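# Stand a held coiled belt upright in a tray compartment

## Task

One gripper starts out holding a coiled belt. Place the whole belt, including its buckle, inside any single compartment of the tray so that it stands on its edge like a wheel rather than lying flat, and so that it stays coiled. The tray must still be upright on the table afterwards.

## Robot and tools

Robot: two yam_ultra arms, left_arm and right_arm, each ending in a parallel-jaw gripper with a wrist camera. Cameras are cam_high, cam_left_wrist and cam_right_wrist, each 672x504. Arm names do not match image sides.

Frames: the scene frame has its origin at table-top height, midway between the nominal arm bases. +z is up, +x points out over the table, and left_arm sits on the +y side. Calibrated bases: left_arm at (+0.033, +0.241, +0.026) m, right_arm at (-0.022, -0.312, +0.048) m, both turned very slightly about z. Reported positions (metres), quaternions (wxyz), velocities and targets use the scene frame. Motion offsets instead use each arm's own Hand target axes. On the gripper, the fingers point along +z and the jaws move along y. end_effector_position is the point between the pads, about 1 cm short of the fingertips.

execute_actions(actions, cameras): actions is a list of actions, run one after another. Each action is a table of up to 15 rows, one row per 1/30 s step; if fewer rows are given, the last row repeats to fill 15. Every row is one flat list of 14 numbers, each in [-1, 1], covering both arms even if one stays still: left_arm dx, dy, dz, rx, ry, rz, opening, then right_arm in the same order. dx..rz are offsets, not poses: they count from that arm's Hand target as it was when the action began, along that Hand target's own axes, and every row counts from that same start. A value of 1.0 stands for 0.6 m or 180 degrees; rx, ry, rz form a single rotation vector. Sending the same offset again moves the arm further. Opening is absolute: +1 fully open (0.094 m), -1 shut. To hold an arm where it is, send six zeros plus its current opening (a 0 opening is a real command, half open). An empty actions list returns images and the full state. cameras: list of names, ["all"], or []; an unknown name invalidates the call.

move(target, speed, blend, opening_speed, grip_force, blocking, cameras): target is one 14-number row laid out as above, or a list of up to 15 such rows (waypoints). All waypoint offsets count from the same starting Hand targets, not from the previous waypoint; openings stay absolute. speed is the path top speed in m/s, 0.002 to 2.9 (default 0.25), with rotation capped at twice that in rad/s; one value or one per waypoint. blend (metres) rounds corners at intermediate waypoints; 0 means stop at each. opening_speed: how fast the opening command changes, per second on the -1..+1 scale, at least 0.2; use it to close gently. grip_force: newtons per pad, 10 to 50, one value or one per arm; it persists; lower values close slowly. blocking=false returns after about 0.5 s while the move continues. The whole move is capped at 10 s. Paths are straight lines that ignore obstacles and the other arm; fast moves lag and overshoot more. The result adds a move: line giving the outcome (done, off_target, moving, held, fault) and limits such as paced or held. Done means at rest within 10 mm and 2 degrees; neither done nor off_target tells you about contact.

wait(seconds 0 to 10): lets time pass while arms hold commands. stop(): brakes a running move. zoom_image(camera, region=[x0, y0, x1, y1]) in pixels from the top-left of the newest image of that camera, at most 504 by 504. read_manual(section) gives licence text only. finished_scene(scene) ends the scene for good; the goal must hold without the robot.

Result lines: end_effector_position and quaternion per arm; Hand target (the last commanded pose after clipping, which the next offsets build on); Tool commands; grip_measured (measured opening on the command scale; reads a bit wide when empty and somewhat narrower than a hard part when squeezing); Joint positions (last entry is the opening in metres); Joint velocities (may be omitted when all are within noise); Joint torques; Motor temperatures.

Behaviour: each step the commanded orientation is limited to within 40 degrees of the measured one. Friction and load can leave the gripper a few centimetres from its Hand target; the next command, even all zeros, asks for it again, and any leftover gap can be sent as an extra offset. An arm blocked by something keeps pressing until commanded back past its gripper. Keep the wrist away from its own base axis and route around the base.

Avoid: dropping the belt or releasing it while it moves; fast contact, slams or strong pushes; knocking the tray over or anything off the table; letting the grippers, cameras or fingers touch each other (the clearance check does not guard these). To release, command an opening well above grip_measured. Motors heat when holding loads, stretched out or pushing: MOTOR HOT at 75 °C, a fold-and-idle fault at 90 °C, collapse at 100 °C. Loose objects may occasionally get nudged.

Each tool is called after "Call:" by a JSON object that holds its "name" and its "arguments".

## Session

Call:
{"name": "execute_actions", "arguments": {"actions": []}}

Call:
{"name": "zoom_image", "arguments": {"camera": "cam_high", "region": [230, 150, 510, 370]}}

Scene clock: 0.00 s.
left_arm: end_effector_position=(+0.3763, +0.0091, +0.2659) grip_measured=-0.810 end_effector_quat_wxyz=(+0.544, +0.489, +0.516, -0.445) | right_arm: end_effector_position=(+0.3621, -0.3211, +0.4553) grip_measured=+1.000 end_effector_quat_wxyz=(+0.707, +0.009, +0.707, -0.009)
Joint positions: left_arm=[-0.179 1.653 0.841 0.772 1.277 0.112 0.009] | right_arm=[0 1.047 1.047 0 0 0 0.094]
Joint velocities: within noise
Joint torques (N m): no reading
Motor temperatures (°C): left_arm=[26 27 28 24 25 23 24] | right_arm=[26 29 31 27 22 23 25]
Heat: left arm: 28 °C; right arm: 31 °C.
Hand target: left_arm +0.3760, +0.0091, +0.2652; +0.541, +0.488, +0.519, -0.447 | right_arm +0.3586, -0.3210, +0.4678; +0.719, +0.009, +0.695, -0.009
Tool commands: left_gripper/opening=-1.0 right_gripper/opening=+1.0

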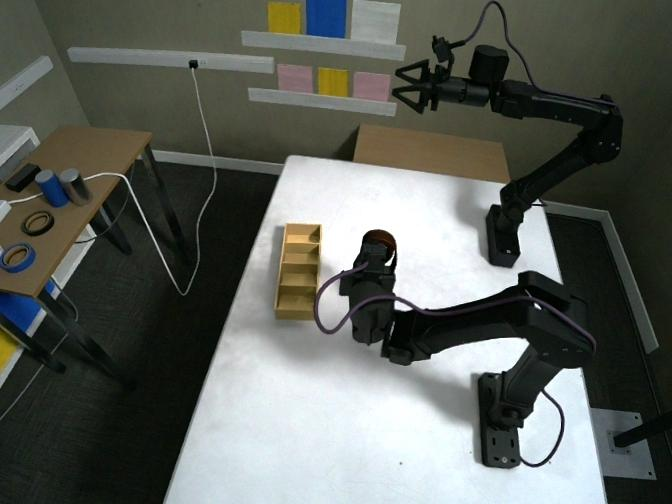

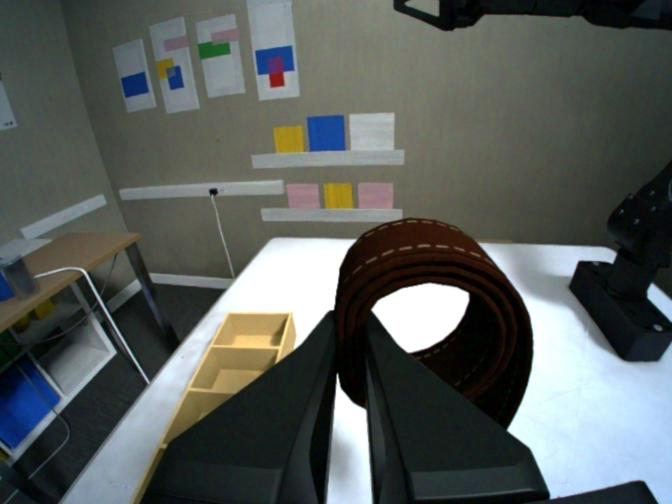

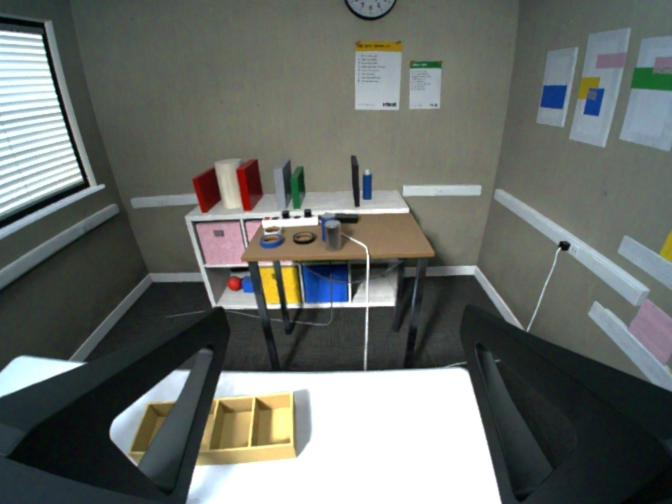

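Scaled by 1.800 from the camera's 672x504 image, which has a finer 960x720 frame.

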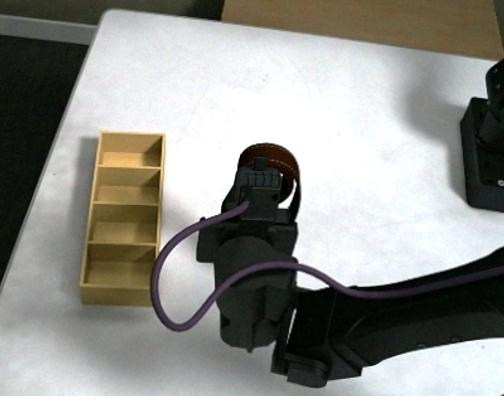

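Call:
{"name": "zoom_image", "arguments": {"camera": "cam_left_wrist", "region": [310, 190, 560, 450]}}

Call:
{"name": "zoom_image", "arguments": {"camera": "cam_high", "region": [335, 215, 425, 305]}}

Scaled by 1.938 from the camera's 672x504 image, which has a finer 960x720 frame.

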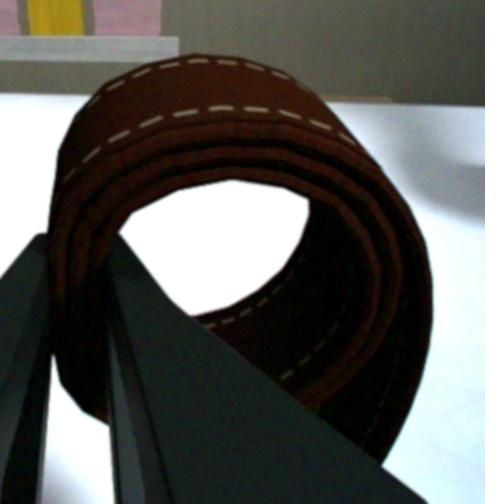

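Scaled by 5.600 from the camera's 672x504 image, which has a finer 960x720 frame.

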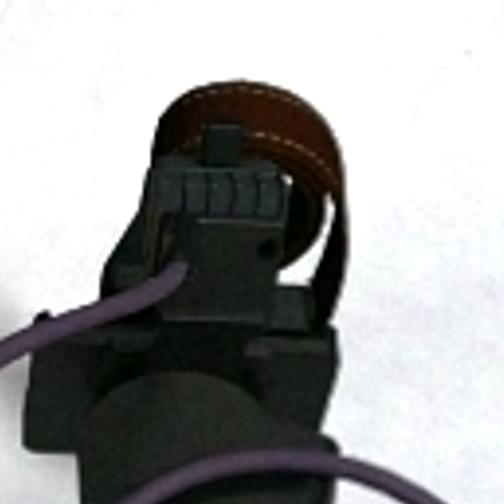

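Call:
{"name": "move", "arguments": {"target": [0.1354,0.0725,0.2122,0.0401,0.0118,-0.2974,-1.0,0.269,0.338,-0.0288,0,0.3164,0,0.2], "speed": 0.25, "cameras": ["all"]}}

Call:
{"name": "zoom_image", "arguments": {"camera": "cam_high", "region": [300, 180, 420, 300]}}

Scene clock: 21.23 s.
left_arm: end_effector_position=(+0.4351, -0.1057, +0.1927) grip_measured=-0.810 end_effector_quat_wxyz=(+0.241, +0.241, +0.666, -0.663) | right_arm: end_effector_position=(+0.3496, -0.1208, +0.2989) grip_measured=+0.202 end_effector_quat_wxyz=(+0.294, +0.010, +0.956, -0.007)
Joint positions: left_arm=[-0.407 2.191 1.237 0.944 1.176 -0.865 0.009] | right_arm=[0.649 1.728 1.821 -1.169 0.352 0.554 0.056]
Joint torques (N m): left_arm=[-0.49 -8.08 6.91 1.47 0.02 -0.05] | right_arm=[0.31 -7.02 7.71 0.87 0.21 0.07]
Heat: left arm: 29 °C; right arm: 32 °C.
Hand target: left_arm +0.4400, -0.1100, +0.1849; +0.242, +0.241, +0.665, -0.665 | right_arm +0.3517, -0.1181, +0.3058; +0.300, +0.012, +0.954, -0.004
Off the commanded pose: left_arm 0.010 m, 0 deg | right_arm 0.008 m, 1 deg.
move: done

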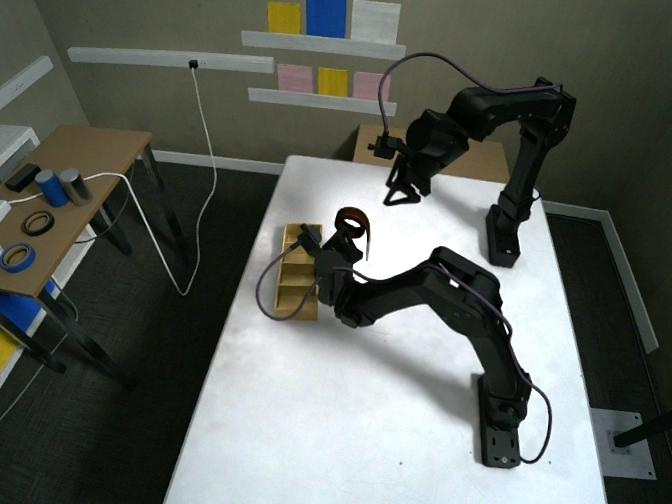

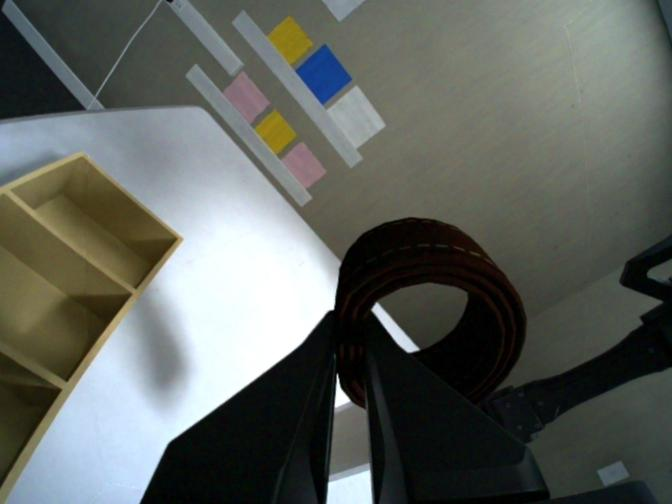

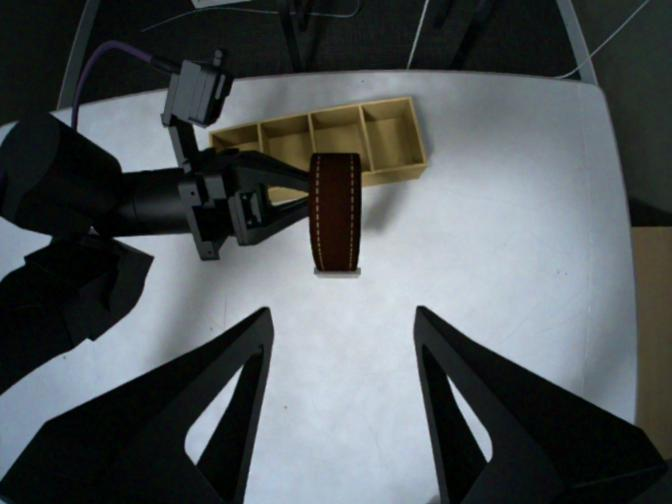

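Scaled by 4.200 from the camera's 672x504 image, which has a finer 960x720 frame.

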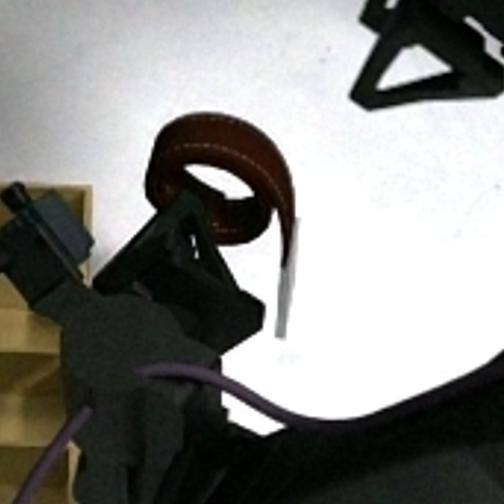

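Call:
{"name": "move", "arguments": {"target": [0.0373,-0.0204,0,0,0,-0.2778,-1.0,0,0,0,0,0,0,0.2], "speed": 0.4, "cameras": ["all"]}}

Call:
{"name": "zoom_image", "arguments": {"camera": "cam_high", "region": [300, 180, 420, 300]}}

Scene clock: 26.00 s.
left_arm: end_effector_position=(+0.4181, -0.1087, +0.1753) grip_measured=-0.810 end_effector_quat_wxyz=(-0.068, -0.069, +0.707, -0.700) | right_arm: end_effector_position=(+0.3495, -0.1209, +0.2989) grip_measured=+0.202 end_effector_quat_wxyz=(+0.294, +0.010, +0.956, -0.008)
Joint positions: left_arm=[-0.429 2.191 1.154 1.012 1.154 -1.743 0.009] | right_arm=[0.649 1.728 1.821 -1.17 0.352 0.554 0.056]
Joint torques (N m): left_arm=[-0.62 -11.3 3.85 1.51 0.01 -0.02] | right_arm=[0.29 -7.02 7.72 0.86 0.2 0.03]
Heat: left arm: 29 °C; right arm: 32 °C.
Hand target: left_arm +0.4150, -0.1101, +0.1800; -0.062, -0.062, +0.704, -0.704 | right_arm +0.3517, -0.1181, +0.3058; +0.300, +0.012, +0.954, -0.004
Off the commanded pose: left_arm 0.006 m, 1 deg | right_arm 0.008 m, 1 deg.
move: done

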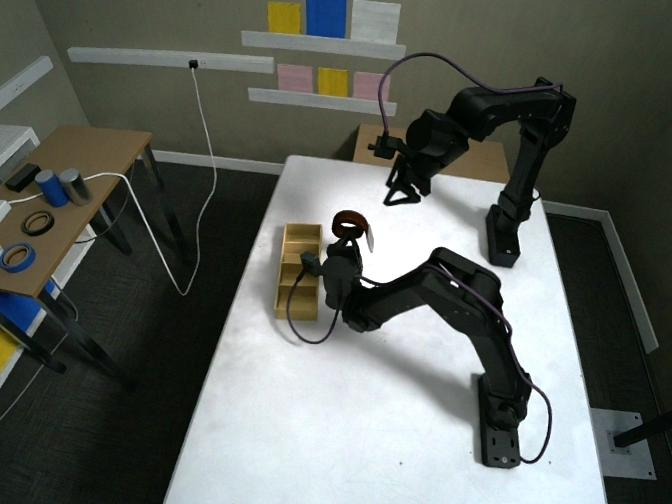

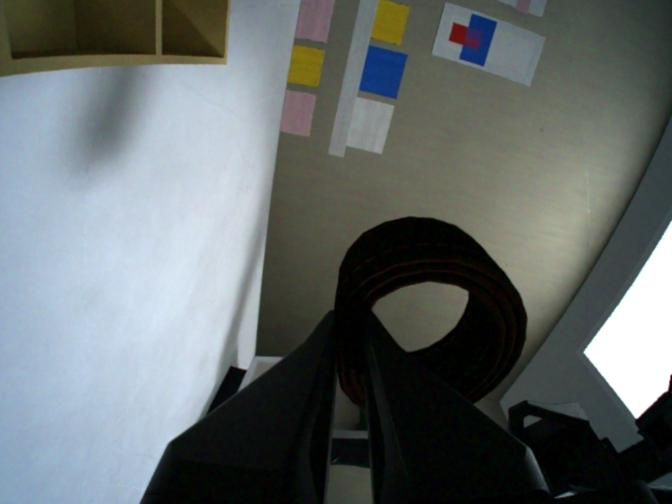

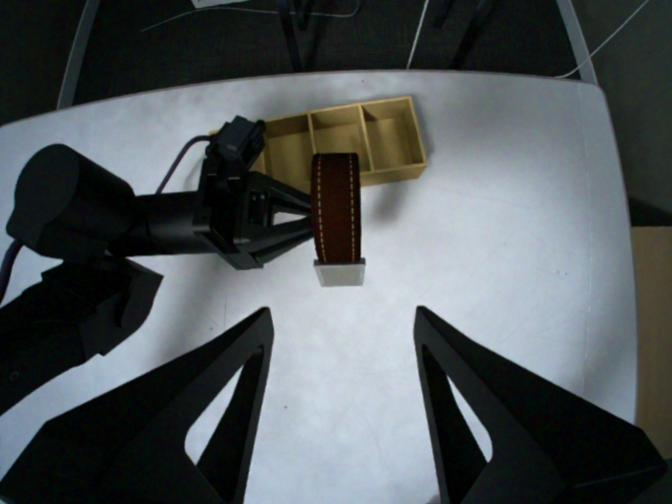

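Scaled by 4.200 from the camera's 672x504 image, which has a finer 960x720 frame.

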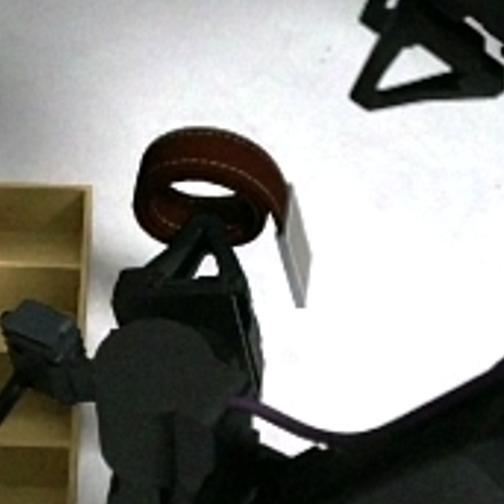

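Call:
{"name": "move", "arguments": {"target": [0.0157,-0.0023,0,0,0,-0.1,-1.0,0.0527,0.0068,0.0447,0,-0.1222,0,0.05], "speed": 0.3, "cameras": ["all"]}}

Call:
{"name": "zoom_image", "arguments": {"camera": "cam_high", "region": [300, 180, 420, 300]}}

Call:
{"name": "zoom_image", "arguments": {"camera": "cam_right_wrist", "region": [180, 80, 480, 480]}}

Scene clock: 35.83 s.
left_arm: end_effector_position=(+0.4101, -0.1090, +0.1645) grip_measured=-0.810 end_effector_quat_wxyz=(-0.185, -0.190, +0.689, -0.675) | right_arm: end_effector_position=(+0.3415, -0.1111, +0.2519) grip_measured=+0.052 end_effector_quat_wxyz=(+0.458, +0.003, +0.889, -0.014)
Joint positions: left_arm=[-0.438 2.191 1.114 1.024 1.144 -2.059 0.009] | right_arm=[0.784 1.489 1.157 -0.461 0.618 0.506 0.049]
Joint torques (N m): left_arm=[-0.64 -13.45 3.73 1.51 0.04 -0.01] | right_arm=[0.14 -9.03 4.98 1.48 0.38 -0.07]
Heat: left arm: 29 °C; right arm: 32 °C.
Hand target: left_arm +0.4061, -0.1100, +0.1831; -0.171, -0.172, +0.686, -0.686 | right_arm +0.3412, -0.1138, +0.2657; +0.477, +0.011, +0.879, -0.006
Off the commanded pose: left_arm 0.019 m, 3 deg | right_arm 0.014 m, 3 deg.
move: off_target (left_arm, right_arm)

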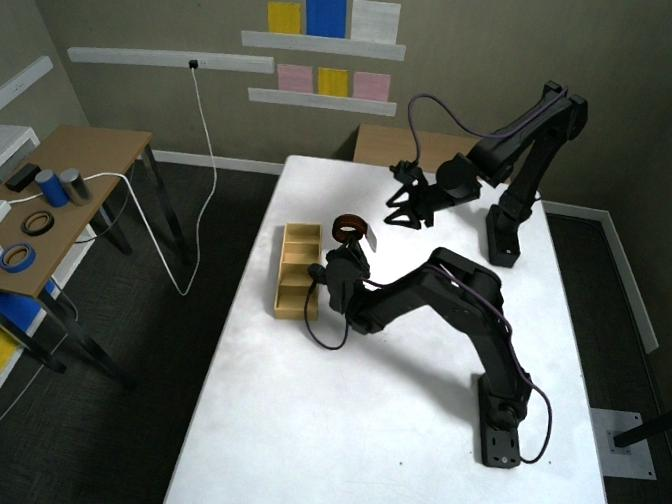

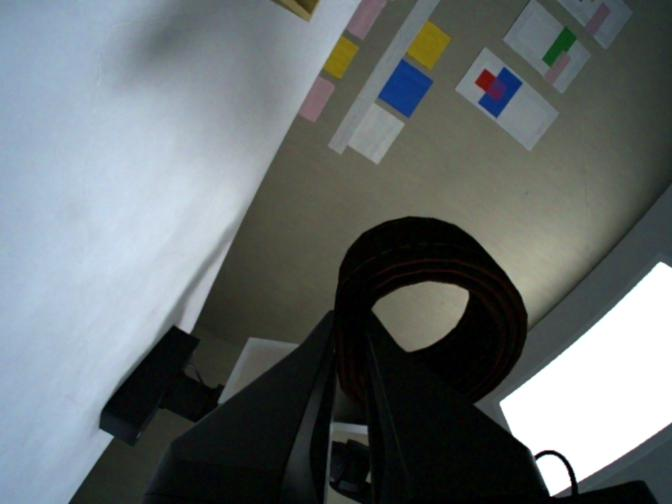

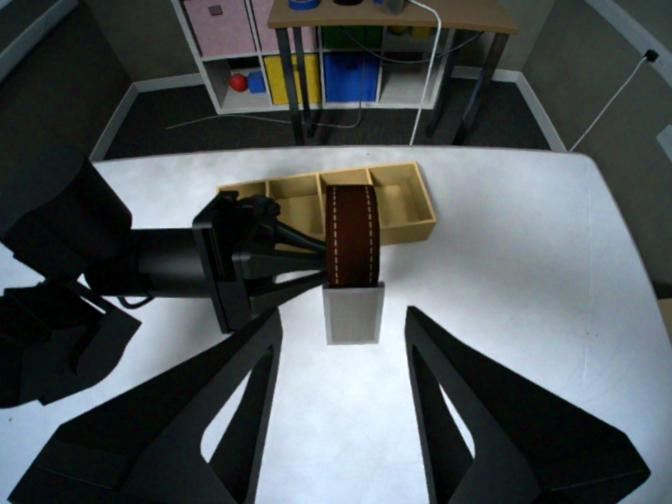

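Scaled by 4.200 from the camera's 672x504 image, which has a finer 960x720 frame.

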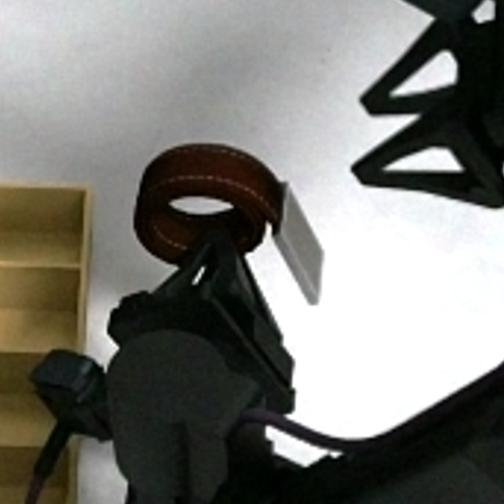

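Scaled by 1.260 from the camera's 672x504 image, which has a finer 960x720 frame.

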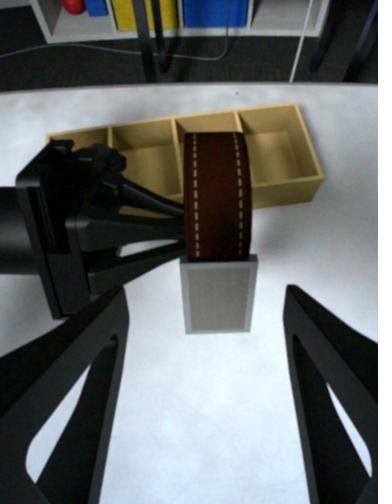

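Call:
{"name": "move", "arguments": {"target": [0,0,0,0,0,0,-1.0,-0.0055,-0.0085,0.0196,0,0.028,0,-0.03], "speed": 0.2, "cameras": ["cam_right_wrist"]}}

Call:
{"name": "zoom_image", "arguments": {"camera": "cam_right_wrist", "region": [200, 120, 480, 400]}}

Scene clock: 52.97 s.
left_arm: end_effector_position=(+0.4101, -0.1090, +0.1645) grip_measured=-0.810 end_effector_quat_wxyz=(-0.185, -0.190, +0.689, -0.675) | right_arm: end_effector_position=(+0.3480, -0.1203, +0.2541) grip_measured=-0.028 end_effector_quat_wxyz=(+0.433, +0.009, +0.901, -0.006)
Joint positions: left_arm=[-0.438 2.191 1.114 1.024 1.144 -2.059 0.009] | right_arm=[0.729 1.5 1.213 -0.534 0.546 0.505 0.046]
Joint torques (N m): left_arm=[-0.62 -13.45 3.71 1.5 0.04 -0.01] | right_arm=[-0.34 -5.6 8.31 1.12 0.23 -0.08]
Motor temperatures (°C): left_arm=[26 30 28 29 25 23 25] | right_arm=[26 31 33 31 23 23 25]
Heat: left arm: 30 °C; right arm: 33 °C.
Hand target: left_arm +0.4061, -0.1100, +0.1831; -0.171, -0.172, +0.686, -0.686 | right_arm +0.3528, -0.1192, +0.2622; +0.438, +0.011, +0.899, -0.006
Off the commanded pose: left_arm 0.019 m, 3 deg | right_arm 0.009 m, 1 deg.
move: off_target (left_arm)
Images, in order (width x height): cam_right_wrist 672x504.

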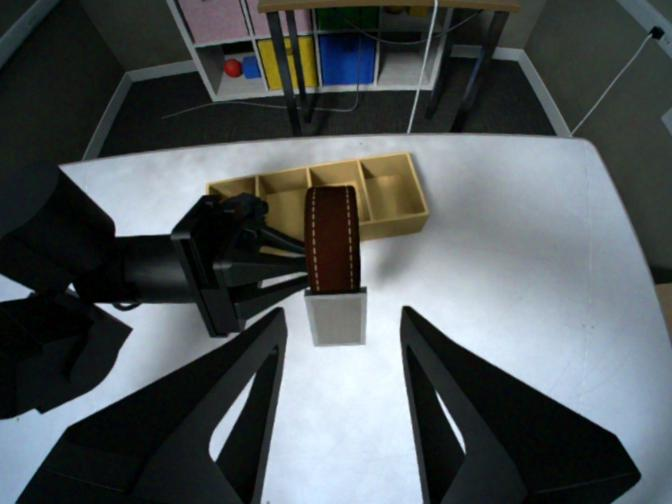

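Scaled by 1.800 from the camera's 672x504 image, which has a finer 960x720 frame.

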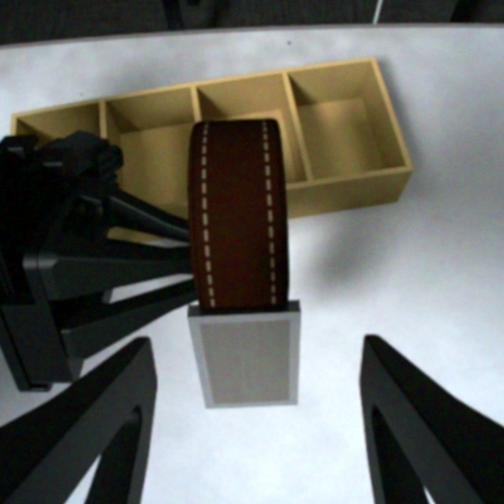

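Call:
{"name": "move", "arguments": {"target": [0,0,0,0,0,0,-1.0,0.0035,0.0103,0.08,0,0,0,-0.05], "speed": 0.12, "cameras": ["cam_right_wrist", "cam_high"]}}

Call:
{"name": "zoom_image", "arguments": {"camera": "cam_high", "region": [310, 190, 410, 290]}}

Scene clock: 55.63 s.
left_arm: end_effector_position=(+0.4101, -0.1090, +0.1645) grip_measured=-0.810 end_effector_quat_wxyz=(-0.185, -0.190, +0.689, -0.675) | right_arm: end_effector_position=(+0.3791, -0.1179, +0.2184) grip_measured=-0.048 end_effector_quat_wxyz=(+0.421, +0.005, +0.907, -0.015)
Joint positions: left_arm=[-0.438 2.191 1.114 1.024 1.144 -2.059 0.009] | right_arm=[0.673 1.627 1.213 -0.417 0.506 0.458 0.045]
Joint torques (N m): left_arm=[-0.62 -13.46 3.73 1.5 0.04 -0.01] | right_arm=[-0.46 -6.79 8.06 1.5 0.24 -0.07]
Heat: left arm: 31 °C; right arm: 33 °C.
Hand target: left_arm +0.4061, -0.1100, +0.1831; -0.171, -0.172, +0.686, -0.686 | right_arm +0.3894, -0.1139, +0.2309; +0.438, +0.011, +0.899, -0.006
Off the commanded pose: left_arm 0.019 m, 3 deg | right_arm 0.017 m, 3 deg.
move: off_target (left_arm, right_arm)
Images, in order (width x height): cam_high 672x504, cam_right_wrist 672x504.

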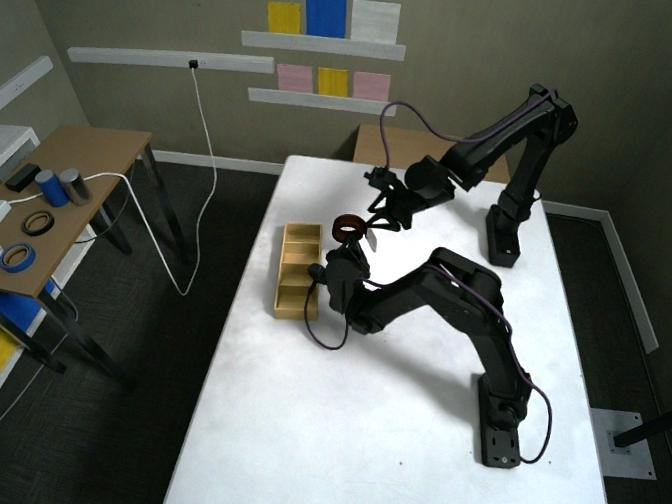

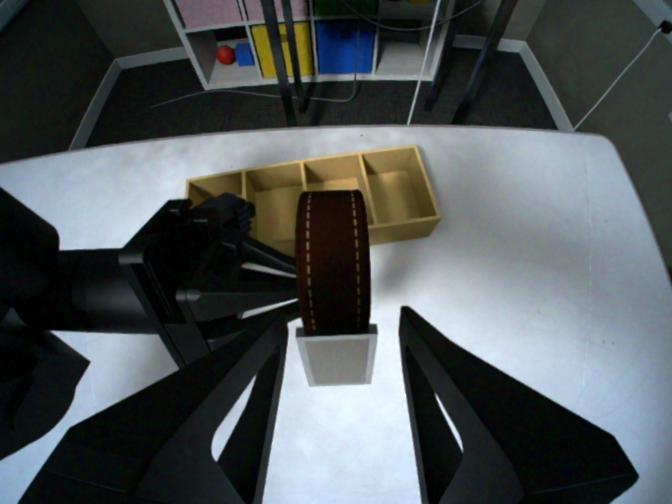

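Scaled by 5.040 from the camera's 672x504 image, which has a finer 960x720 frame.

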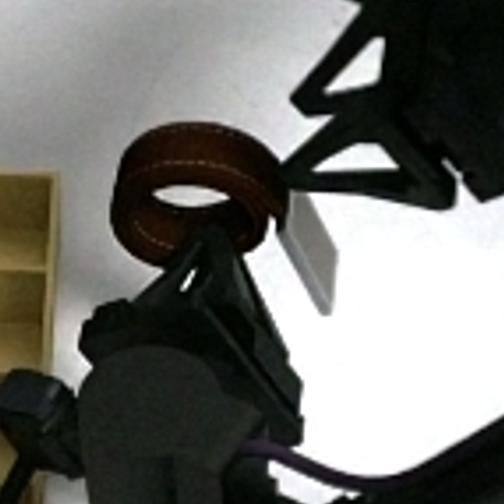

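Call:
{"name": "move", "arguments": {"target": [[0,0,0,0,0,0,-1.0,-0.0125,0.0065,0.0,0,0,0,-0.03],[0,0,0,0,0,0,-1.0,-0.0125,0.0065,0.03,0,0,0,-0.03]], "speed": 0.12, "cameras": ["cam_right_wrist", "cam_high"]}}

Call:
{"name": "zoom_image", "arguments": {"camera": "cam_high", "region": [310, 190, 410, 290]}}

Call:
{"name": "zoom_image", "arguments": {"camera": "cam_right_wrist", "region": [200, 150, 480, 430]}}

Scene clock: 59.23 s.
left_arm: end_effector_position=(+0.4101, -0.1090, +0.1645) grip_measured=-0.810 end_effector_quat_wxyz=(-0.185, -0.190, +0.689, -0.675) | right_arm: end_effector_position=(+0.3959, -0.1153, +0.2112) grip_measured=-0.033 end_effector_quat_wxyz=(+0.418, +0.004, +0.908, -0.016)
Joint positions: left_arm=[-0.438 2.191 1.114 1.024 1.144 -2.059 0.009] | right_arm=[0.649 1.689 1.254 -0.392 0.489 0.438 0.045]
Joint torques (N m): left_arm=[-0.62 -13.45 3.73 1.5 0.05 -0.01] | right_arm=[-0.51 -7.12 8.7 1.44 0.21 -0.05]
Heat: left arm: 31 °C; right arm: 33 °C.
Hand target: left_arm +0.4061, -0.1100, +0.1831; -0.171, -0.172, +0.686, -0.686 | right_arm +0.4083, -0.1105, +0.2255; +0.437, +0.011, +0.899, -0.006
Off the commanded pose: left_arm 0.019 m, 3 deg | right_arm 0.020 m, 3 deg.
move: off_target (left_arm, right_arm)
Images, in order (width x height): cam_high 672x504, cam_right_wrist 672x504.

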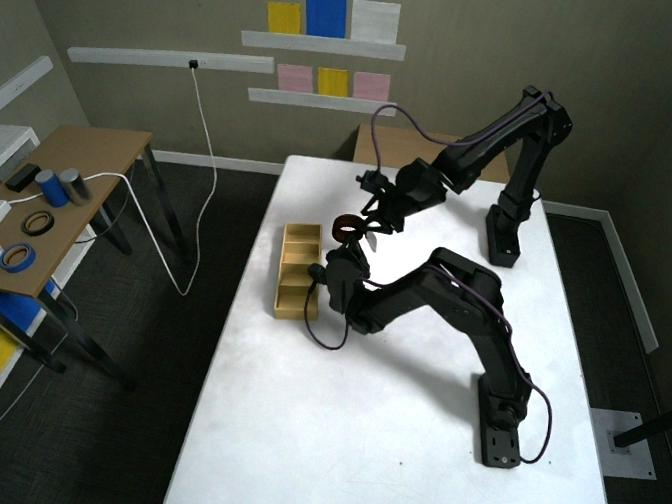

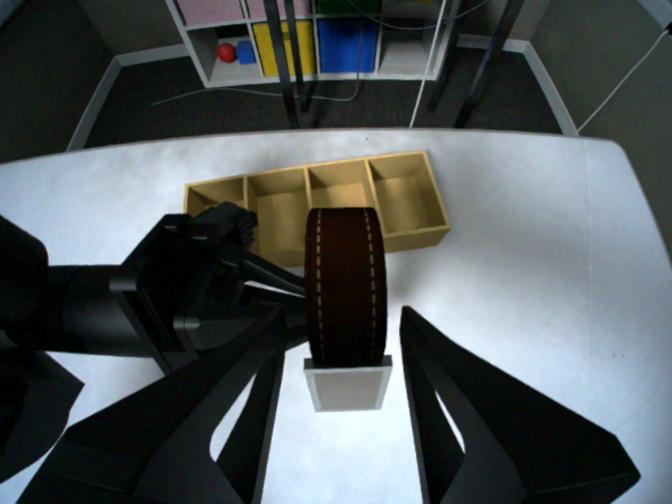

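Scaled by 5.040 from the camera's 672x504 image, which has a finer 960x720 frame.

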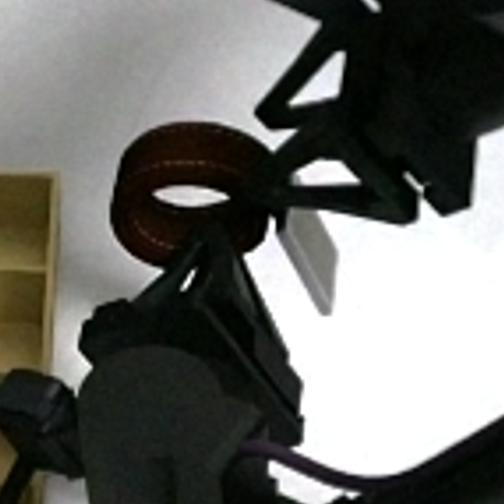

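Scaled by 1.800 from the camera's 672x504 image, which has a finer 960x720 frame.

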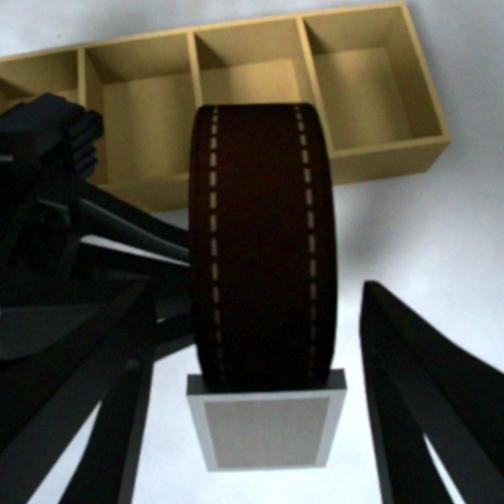

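Call:
{"name": "move", "arguments": {"target": [0,0,0,0,0,0,-1.0,-0.003,-0.001,0.023,0,0,0,-0.03], "speed": 0.1, "cameras": ["cam_right_wrist", "cam_high"]}}

Call:
{"name": "zoom_image", "arguments": {"camera": "cam_high", "region": [310, 190, 410, 290]}}

Scene clock: 61.63 s.
left_arm: end_effector_position=(+0.4101, -0.1090, +0.1645) grip_measured=-0.810 end_effector_quat_wxyz=(-0.185, -0.190, +0.689, -0.675) | right_arm: end_effector_position=(+0.4079, -0.1157, +0.2051) grip_measured=-0.033 end_effector_quat_wxyz=(+0.419, +0.004, +0.908, -0.015)
Joint positions: left_arm=[-0.438 2.191 1.114 1.024 1.144 -2.059 0.009] | right_arm=[0.628 1.727 1.27 -0.36 0.474 0.422 0.045]
Joint torques (N m): left_arm=[-0.62 -13.45 3.73 1.5 0.04 -0.01] | right_arm=[-0.5 -7.36 8.57 1.46 0.24 -0.1]
Heat: left arm: 31 °C; right arm: 33 °C.
Hand target: left_arm +0.4061, -0.1100, +0.1831; -0.171, -0.172, +0.686, -0.686 | right_arm +0.4202, -0.1114, +0.2184; +0.437, +0.011, +0.899, -0.006
Off the commanded pose: left_arm 0.019 m, 3 deg | right_arm 0.019 m, 3 deg.
move: off_target (left_arm, right_arm)
Images, in order (width x height): cam_high 672x504, cam_right_wrist 672x504.

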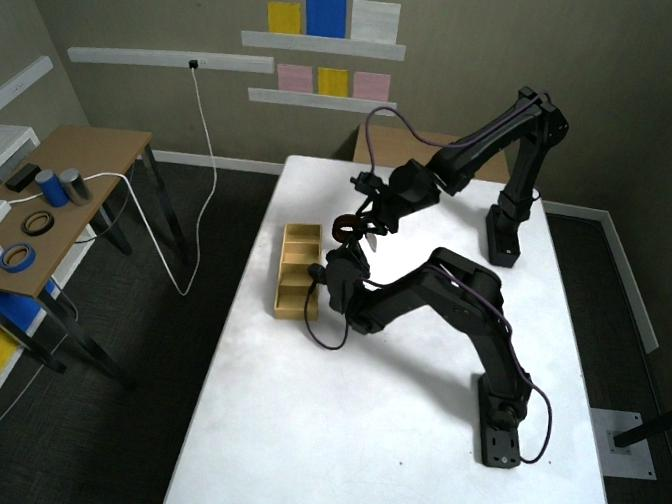

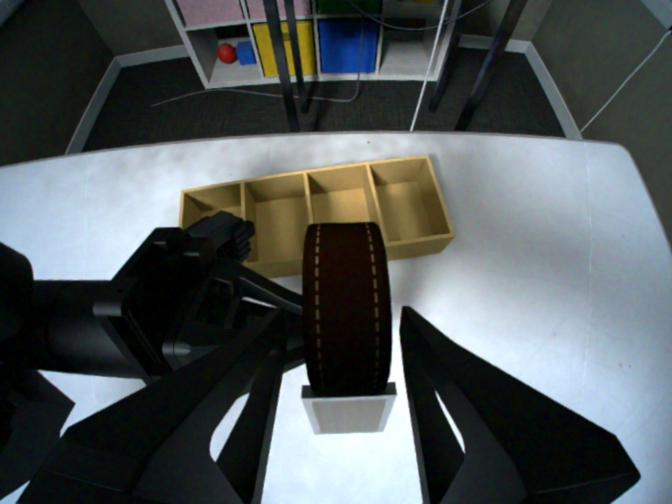

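Scaled by 5.040 from the camera's 672x504 image, which has a finer 960x720 frame.

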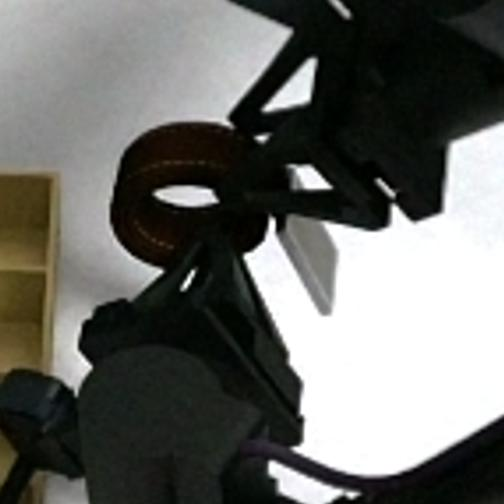

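Call:
{"name": "move", "arguments": {"target": [0,0,0,0,0,0,-1.0,0,0,0,0,0,0,-0.8], "speed": 0.1, "opening_speed": 0.5, "cameras": ["cam_right_wrist", "cam_high"]}}

Call:
{"name": "zoom_image", "arguments": {"camera": "cam_high", "region": [310, 190, 410, 290]}}

Scene clock: 63.90 s.
left_arm: end_effector_position=(+0.4105, -0.1090, +0.1645) grip_measured=-0.810 end_effector_quat_wxyz=(-0.184, -0.190, +0.689, -0.675) | right_arm: end_effector_position=(+0.4079, -0.1153, +0.2052) grip_measured=-0.337 end_effector_quat_wxyz=(+0.419, +0.004, +0.908, -0.014)
Joint positions: left_arm=[-0.438 2.191 1.114 1.024 1.142 -2.06 0.009] | right_arm=[0.628 1.727 1.27 -0.359 0.472 0.42 0.031]
Joint torques (N m): left_arm=[-0.64 -13.45 3.73 1.5 0.07 -0.01] | right_arm=[-0.5 -7.34 8.58 1.45 0.22 -0.07]
Heat: left arm: 31 °C; right arm: 33 °C.
Hand target: left_arm +0.4060, -0.1100, +0.1831; -0.171, -0.171, +0.686, -0.686 | right_arm +0.4202, -0.1114, +0.2184; +0.437, +0.011, +0.899, -0.006
Off the commanded pose: left_arm 0.019 m, 3 deg | right_arm 0.018 m, 3 deg.
move: off_target (left_arm, right_arm)
Images, in order (width x height): cam_high 672x504, cam_right_wrist 672x504.

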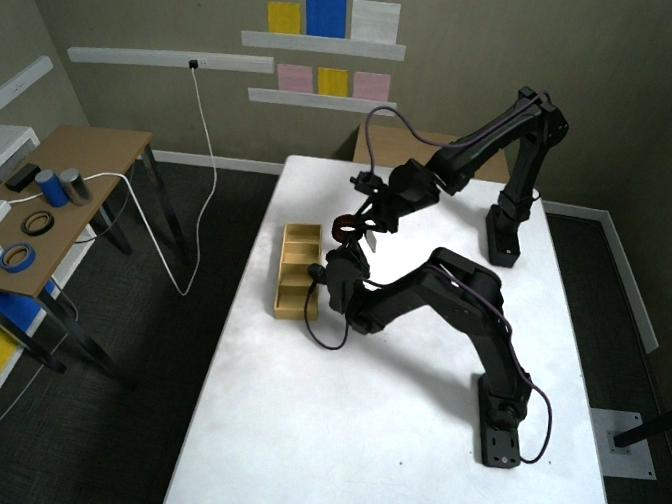

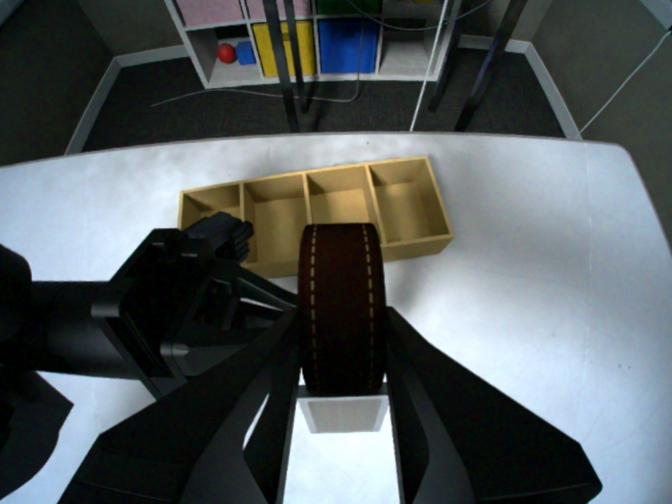

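Scaled by 5.040 from the camera's 672x504 image, which has a finer 960x720 frame.

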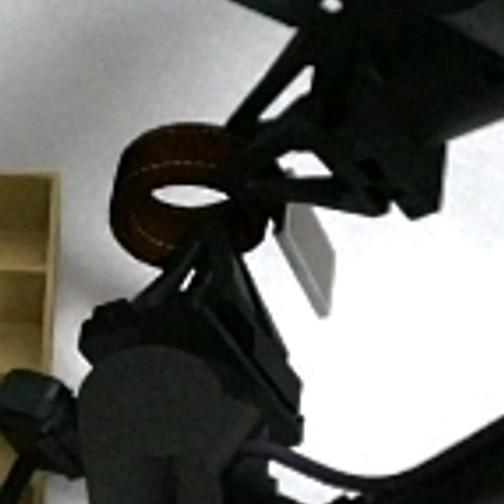

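Call:
{"name": "move", "arguments": {"target": [[0,0,0,0,0,0,-0.5,0,0,0,0,0,0,-0.8],[-0.0118,0.0117,-0.21,0,0,0,-0.5,0,0,0,0,0,0,-0.8]], "speed": 0.15, "opening_speed": 1.0, "cameras": ["all"]}}

Call:
{"name": "zoom_image", "arguments": {"camera": "cam_high", "region": [310, 190, 410, 290]}}

Call:
{"name": "zoom_image", "arguments": {"camera": "cam_right_wrist", "region": [150, 130, 500, 430]}}

Scene clock: 68.83 s.
left_arm: end_effector_position=(+0.4147, +0.0163, +0.1603) grip_measured=-0.502 end_effector_quat_wxyz=(-0.179, -0.188, +0.683, -0.682) | right_arm: end_effector_position=(+0.4081, -0.1144, +0.2053) grip_measured=-0.338 end_effector_quat_wxyz=(+0.419, +0.003, +0.908, -0.012)
Joint positions: left_arm=[-0.131 2.138 0.961 1.138 1.441 -2.059 0.023] | right_arm=[0.628 1.727 1.27 -0.356 0.468 0.42 0.031]
Joint torques (N m): left_arm=[-0.25 -12.48 2.95 1.2 0.15 0.01] | right_arm=[-0.49 -7.34 8.58 1.43 0.26 -0.06]
Heat: left arm: 32 °C; right arm: 33 °C.
Hand target: left_arm +0.4089, +0.0160, +0.1734; -0.172, -0.172, +0.686, -0.686 | right_arm +0.4202, -0.1114, +0.2184; +0.437, +0.011, +0.899, -0.006
Off the commanded pose: left_arm 0.014 m, 2 deg | right_arm 0.018 m, 3 deg.
move: off_target (left_arm, right_arm)

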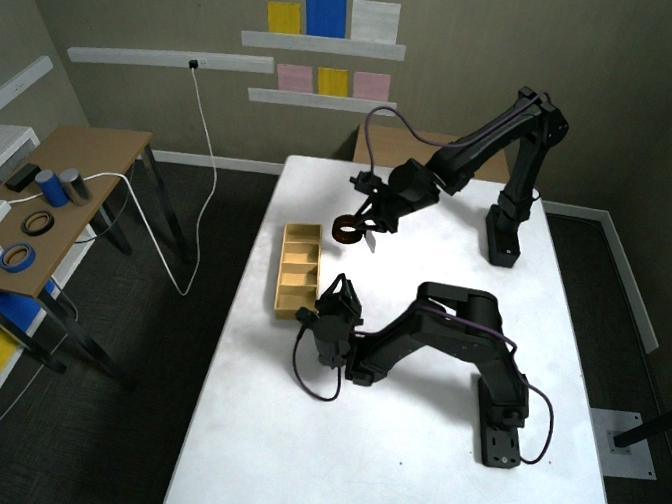

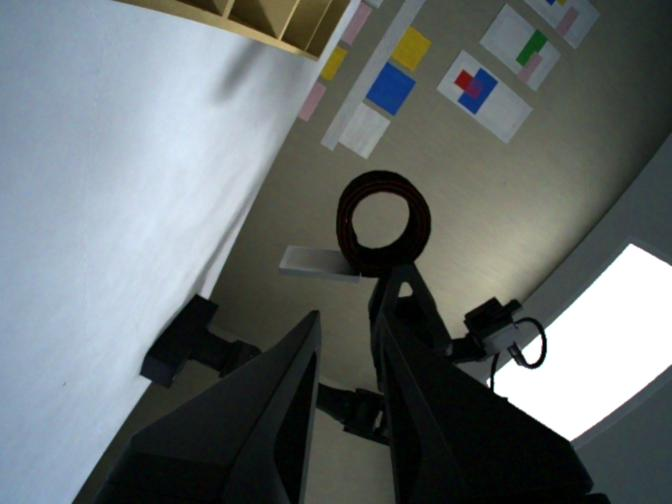

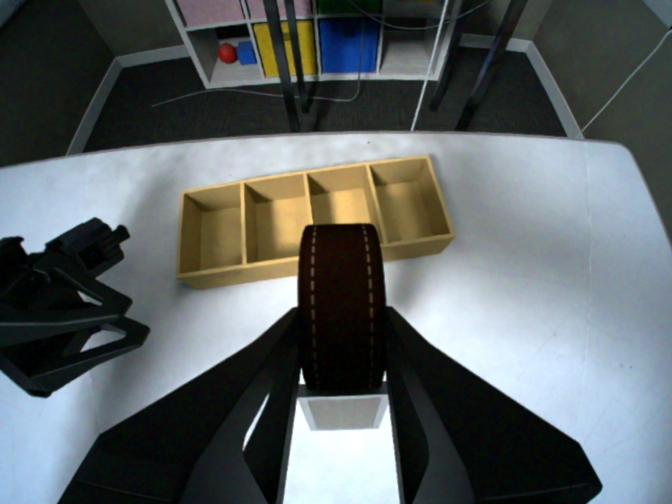

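Scaled by 5.040 from the camera's 672x504 image, which has a finer 960x720 frame.

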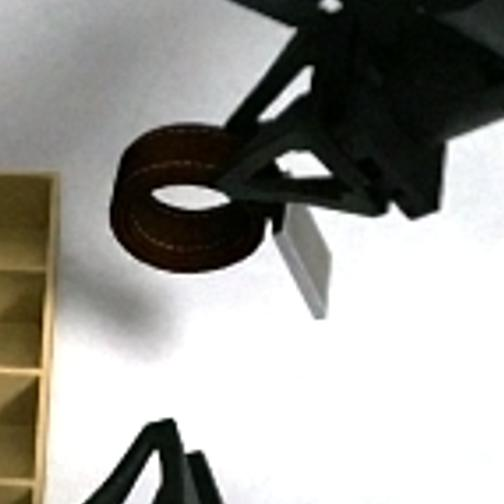

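Scaled by 1.440 from the camera's 672x504 image, which has a finer 960x720 frame.

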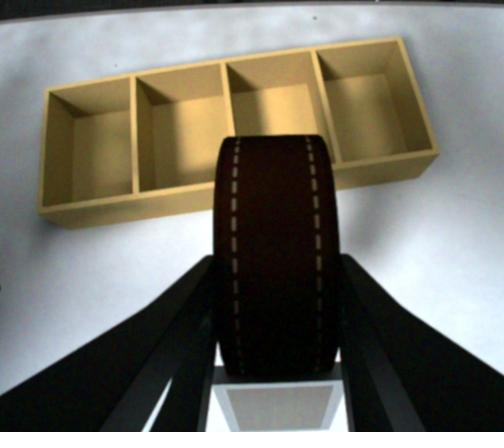

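Call:
{"name": "move", "arguments": {"target": [[-0.0355,0.003,-0.0283,0,0,0.5,-0.5,-0.0425,-0.0601,0.1316,-0.0186,-0.0005,-0.0158,-0.8],[-0.071,0.0055,-0.0567,0,0,0.9889,-0.5,-0.085,-0.1202,0.2631,-0.0372,-0.0009,-0.0317,-0.8]], "speed": 0.45, "blend": [0.03, 0], "cameras": ["all"]}}

Call:
{"name": "zoom_image", "arguments": {"camera": "cam_high", "region": [260, 190, 360, 290]}}

Call:
{"name": "zoom_image", "arguments": {"camera": "cam_right_wrist", "region": [150, 130, 500, 430]}}

Scene clock: 87.23 s.
left_arm: end_effector_position=(+0.4408, +0.0478, +0.1651) grip_measured=-0.501 end_effector_quat_wxyz=(+0.691, +0.685, +0.161, -0.167) | right_arm: end_effector_position=(+0.5566, -0.1892, +0.1438) grip_measured=-0.338 end_effector_quat_wxyz=(+0.408, -0.061, +0.911, +0.020)
Joint positions: left_arm=[-0.046 2.303 1.116 1.583 1.543 0.706 0.023] | right_arm=[0.261 2.152 1.604 -0.186 0.088 0.063 0.031]
Joint torques (N m): left_arm=[0.57 -7.75 4.26 0.56 -0.19 -0.04] | right_arm=[-0.42 -10.78 8.98 1.72 0.02 -0.07]
Heat: left arm: 33 °C; right arm: 34 °C.
Hand target: left_arm +0.4449, +0.0499, +0.1505; +0.683, +0.683, +0.184, -0.184 | right_arm +0.5741, -0.1875, +0.1613; +0.438, -0.059, +0.897, +0.025
Off the commanded pose: left_arm 0.015 m, 3 deg | right_arm 0.025 m, 4 deg.
move: off_target (left_arm, right_arm)

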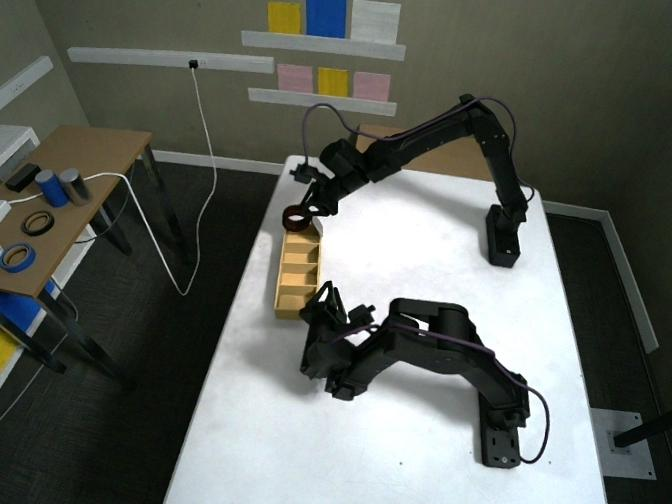

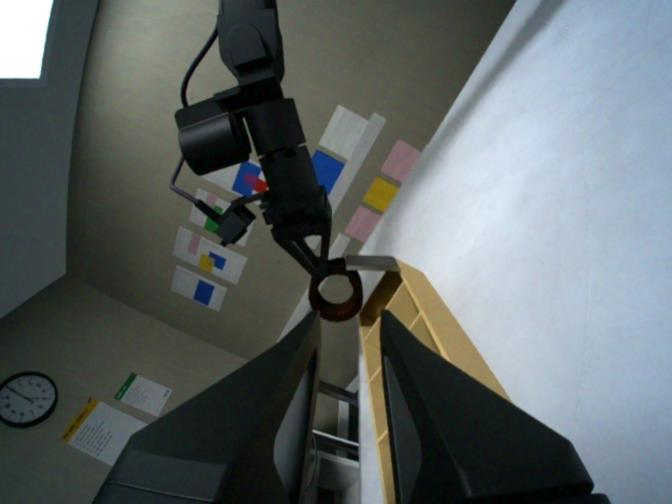

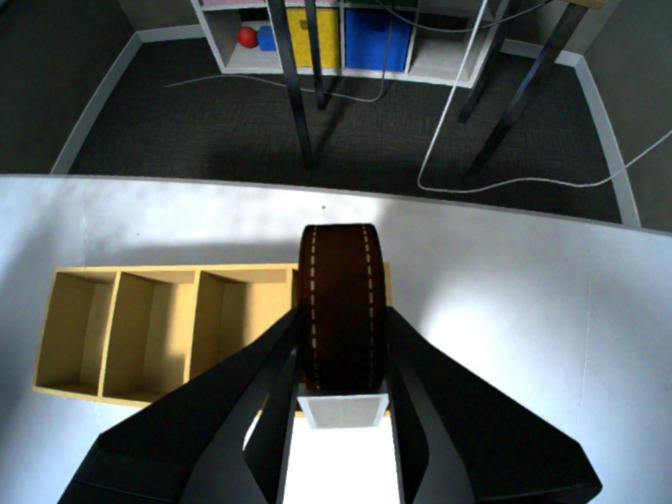

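Scaled by 5.040 from the camera's 672x504 image, which has a finer 960x720 frame.

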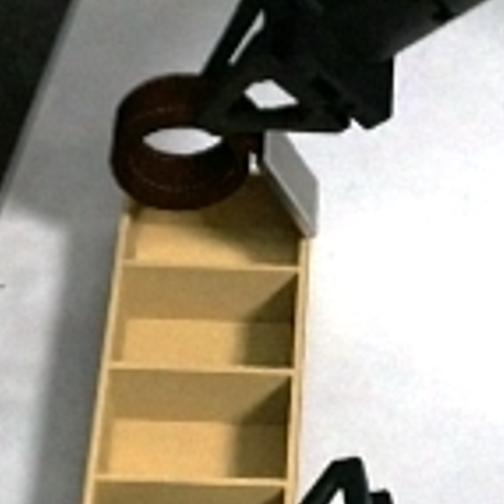

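Scaled by 1.440 from the camera's 672x504 image, which has a finer 960x720 frame.

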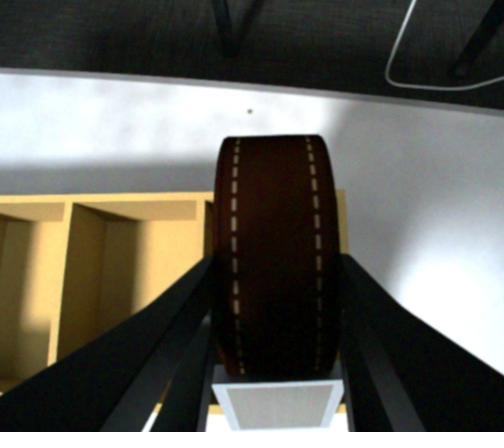

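Call:
{"name": "zoom_image", "arguments": {"camera": "cam_left_wrist", "region": [270, 220, 460, 360]}}

Scaled by 2.653 from the camera's 672x504 image, which has a finer 960x720 frame.

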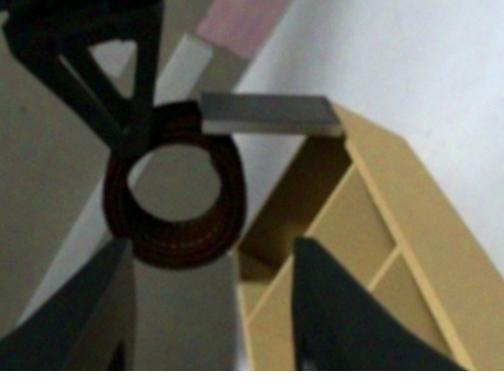

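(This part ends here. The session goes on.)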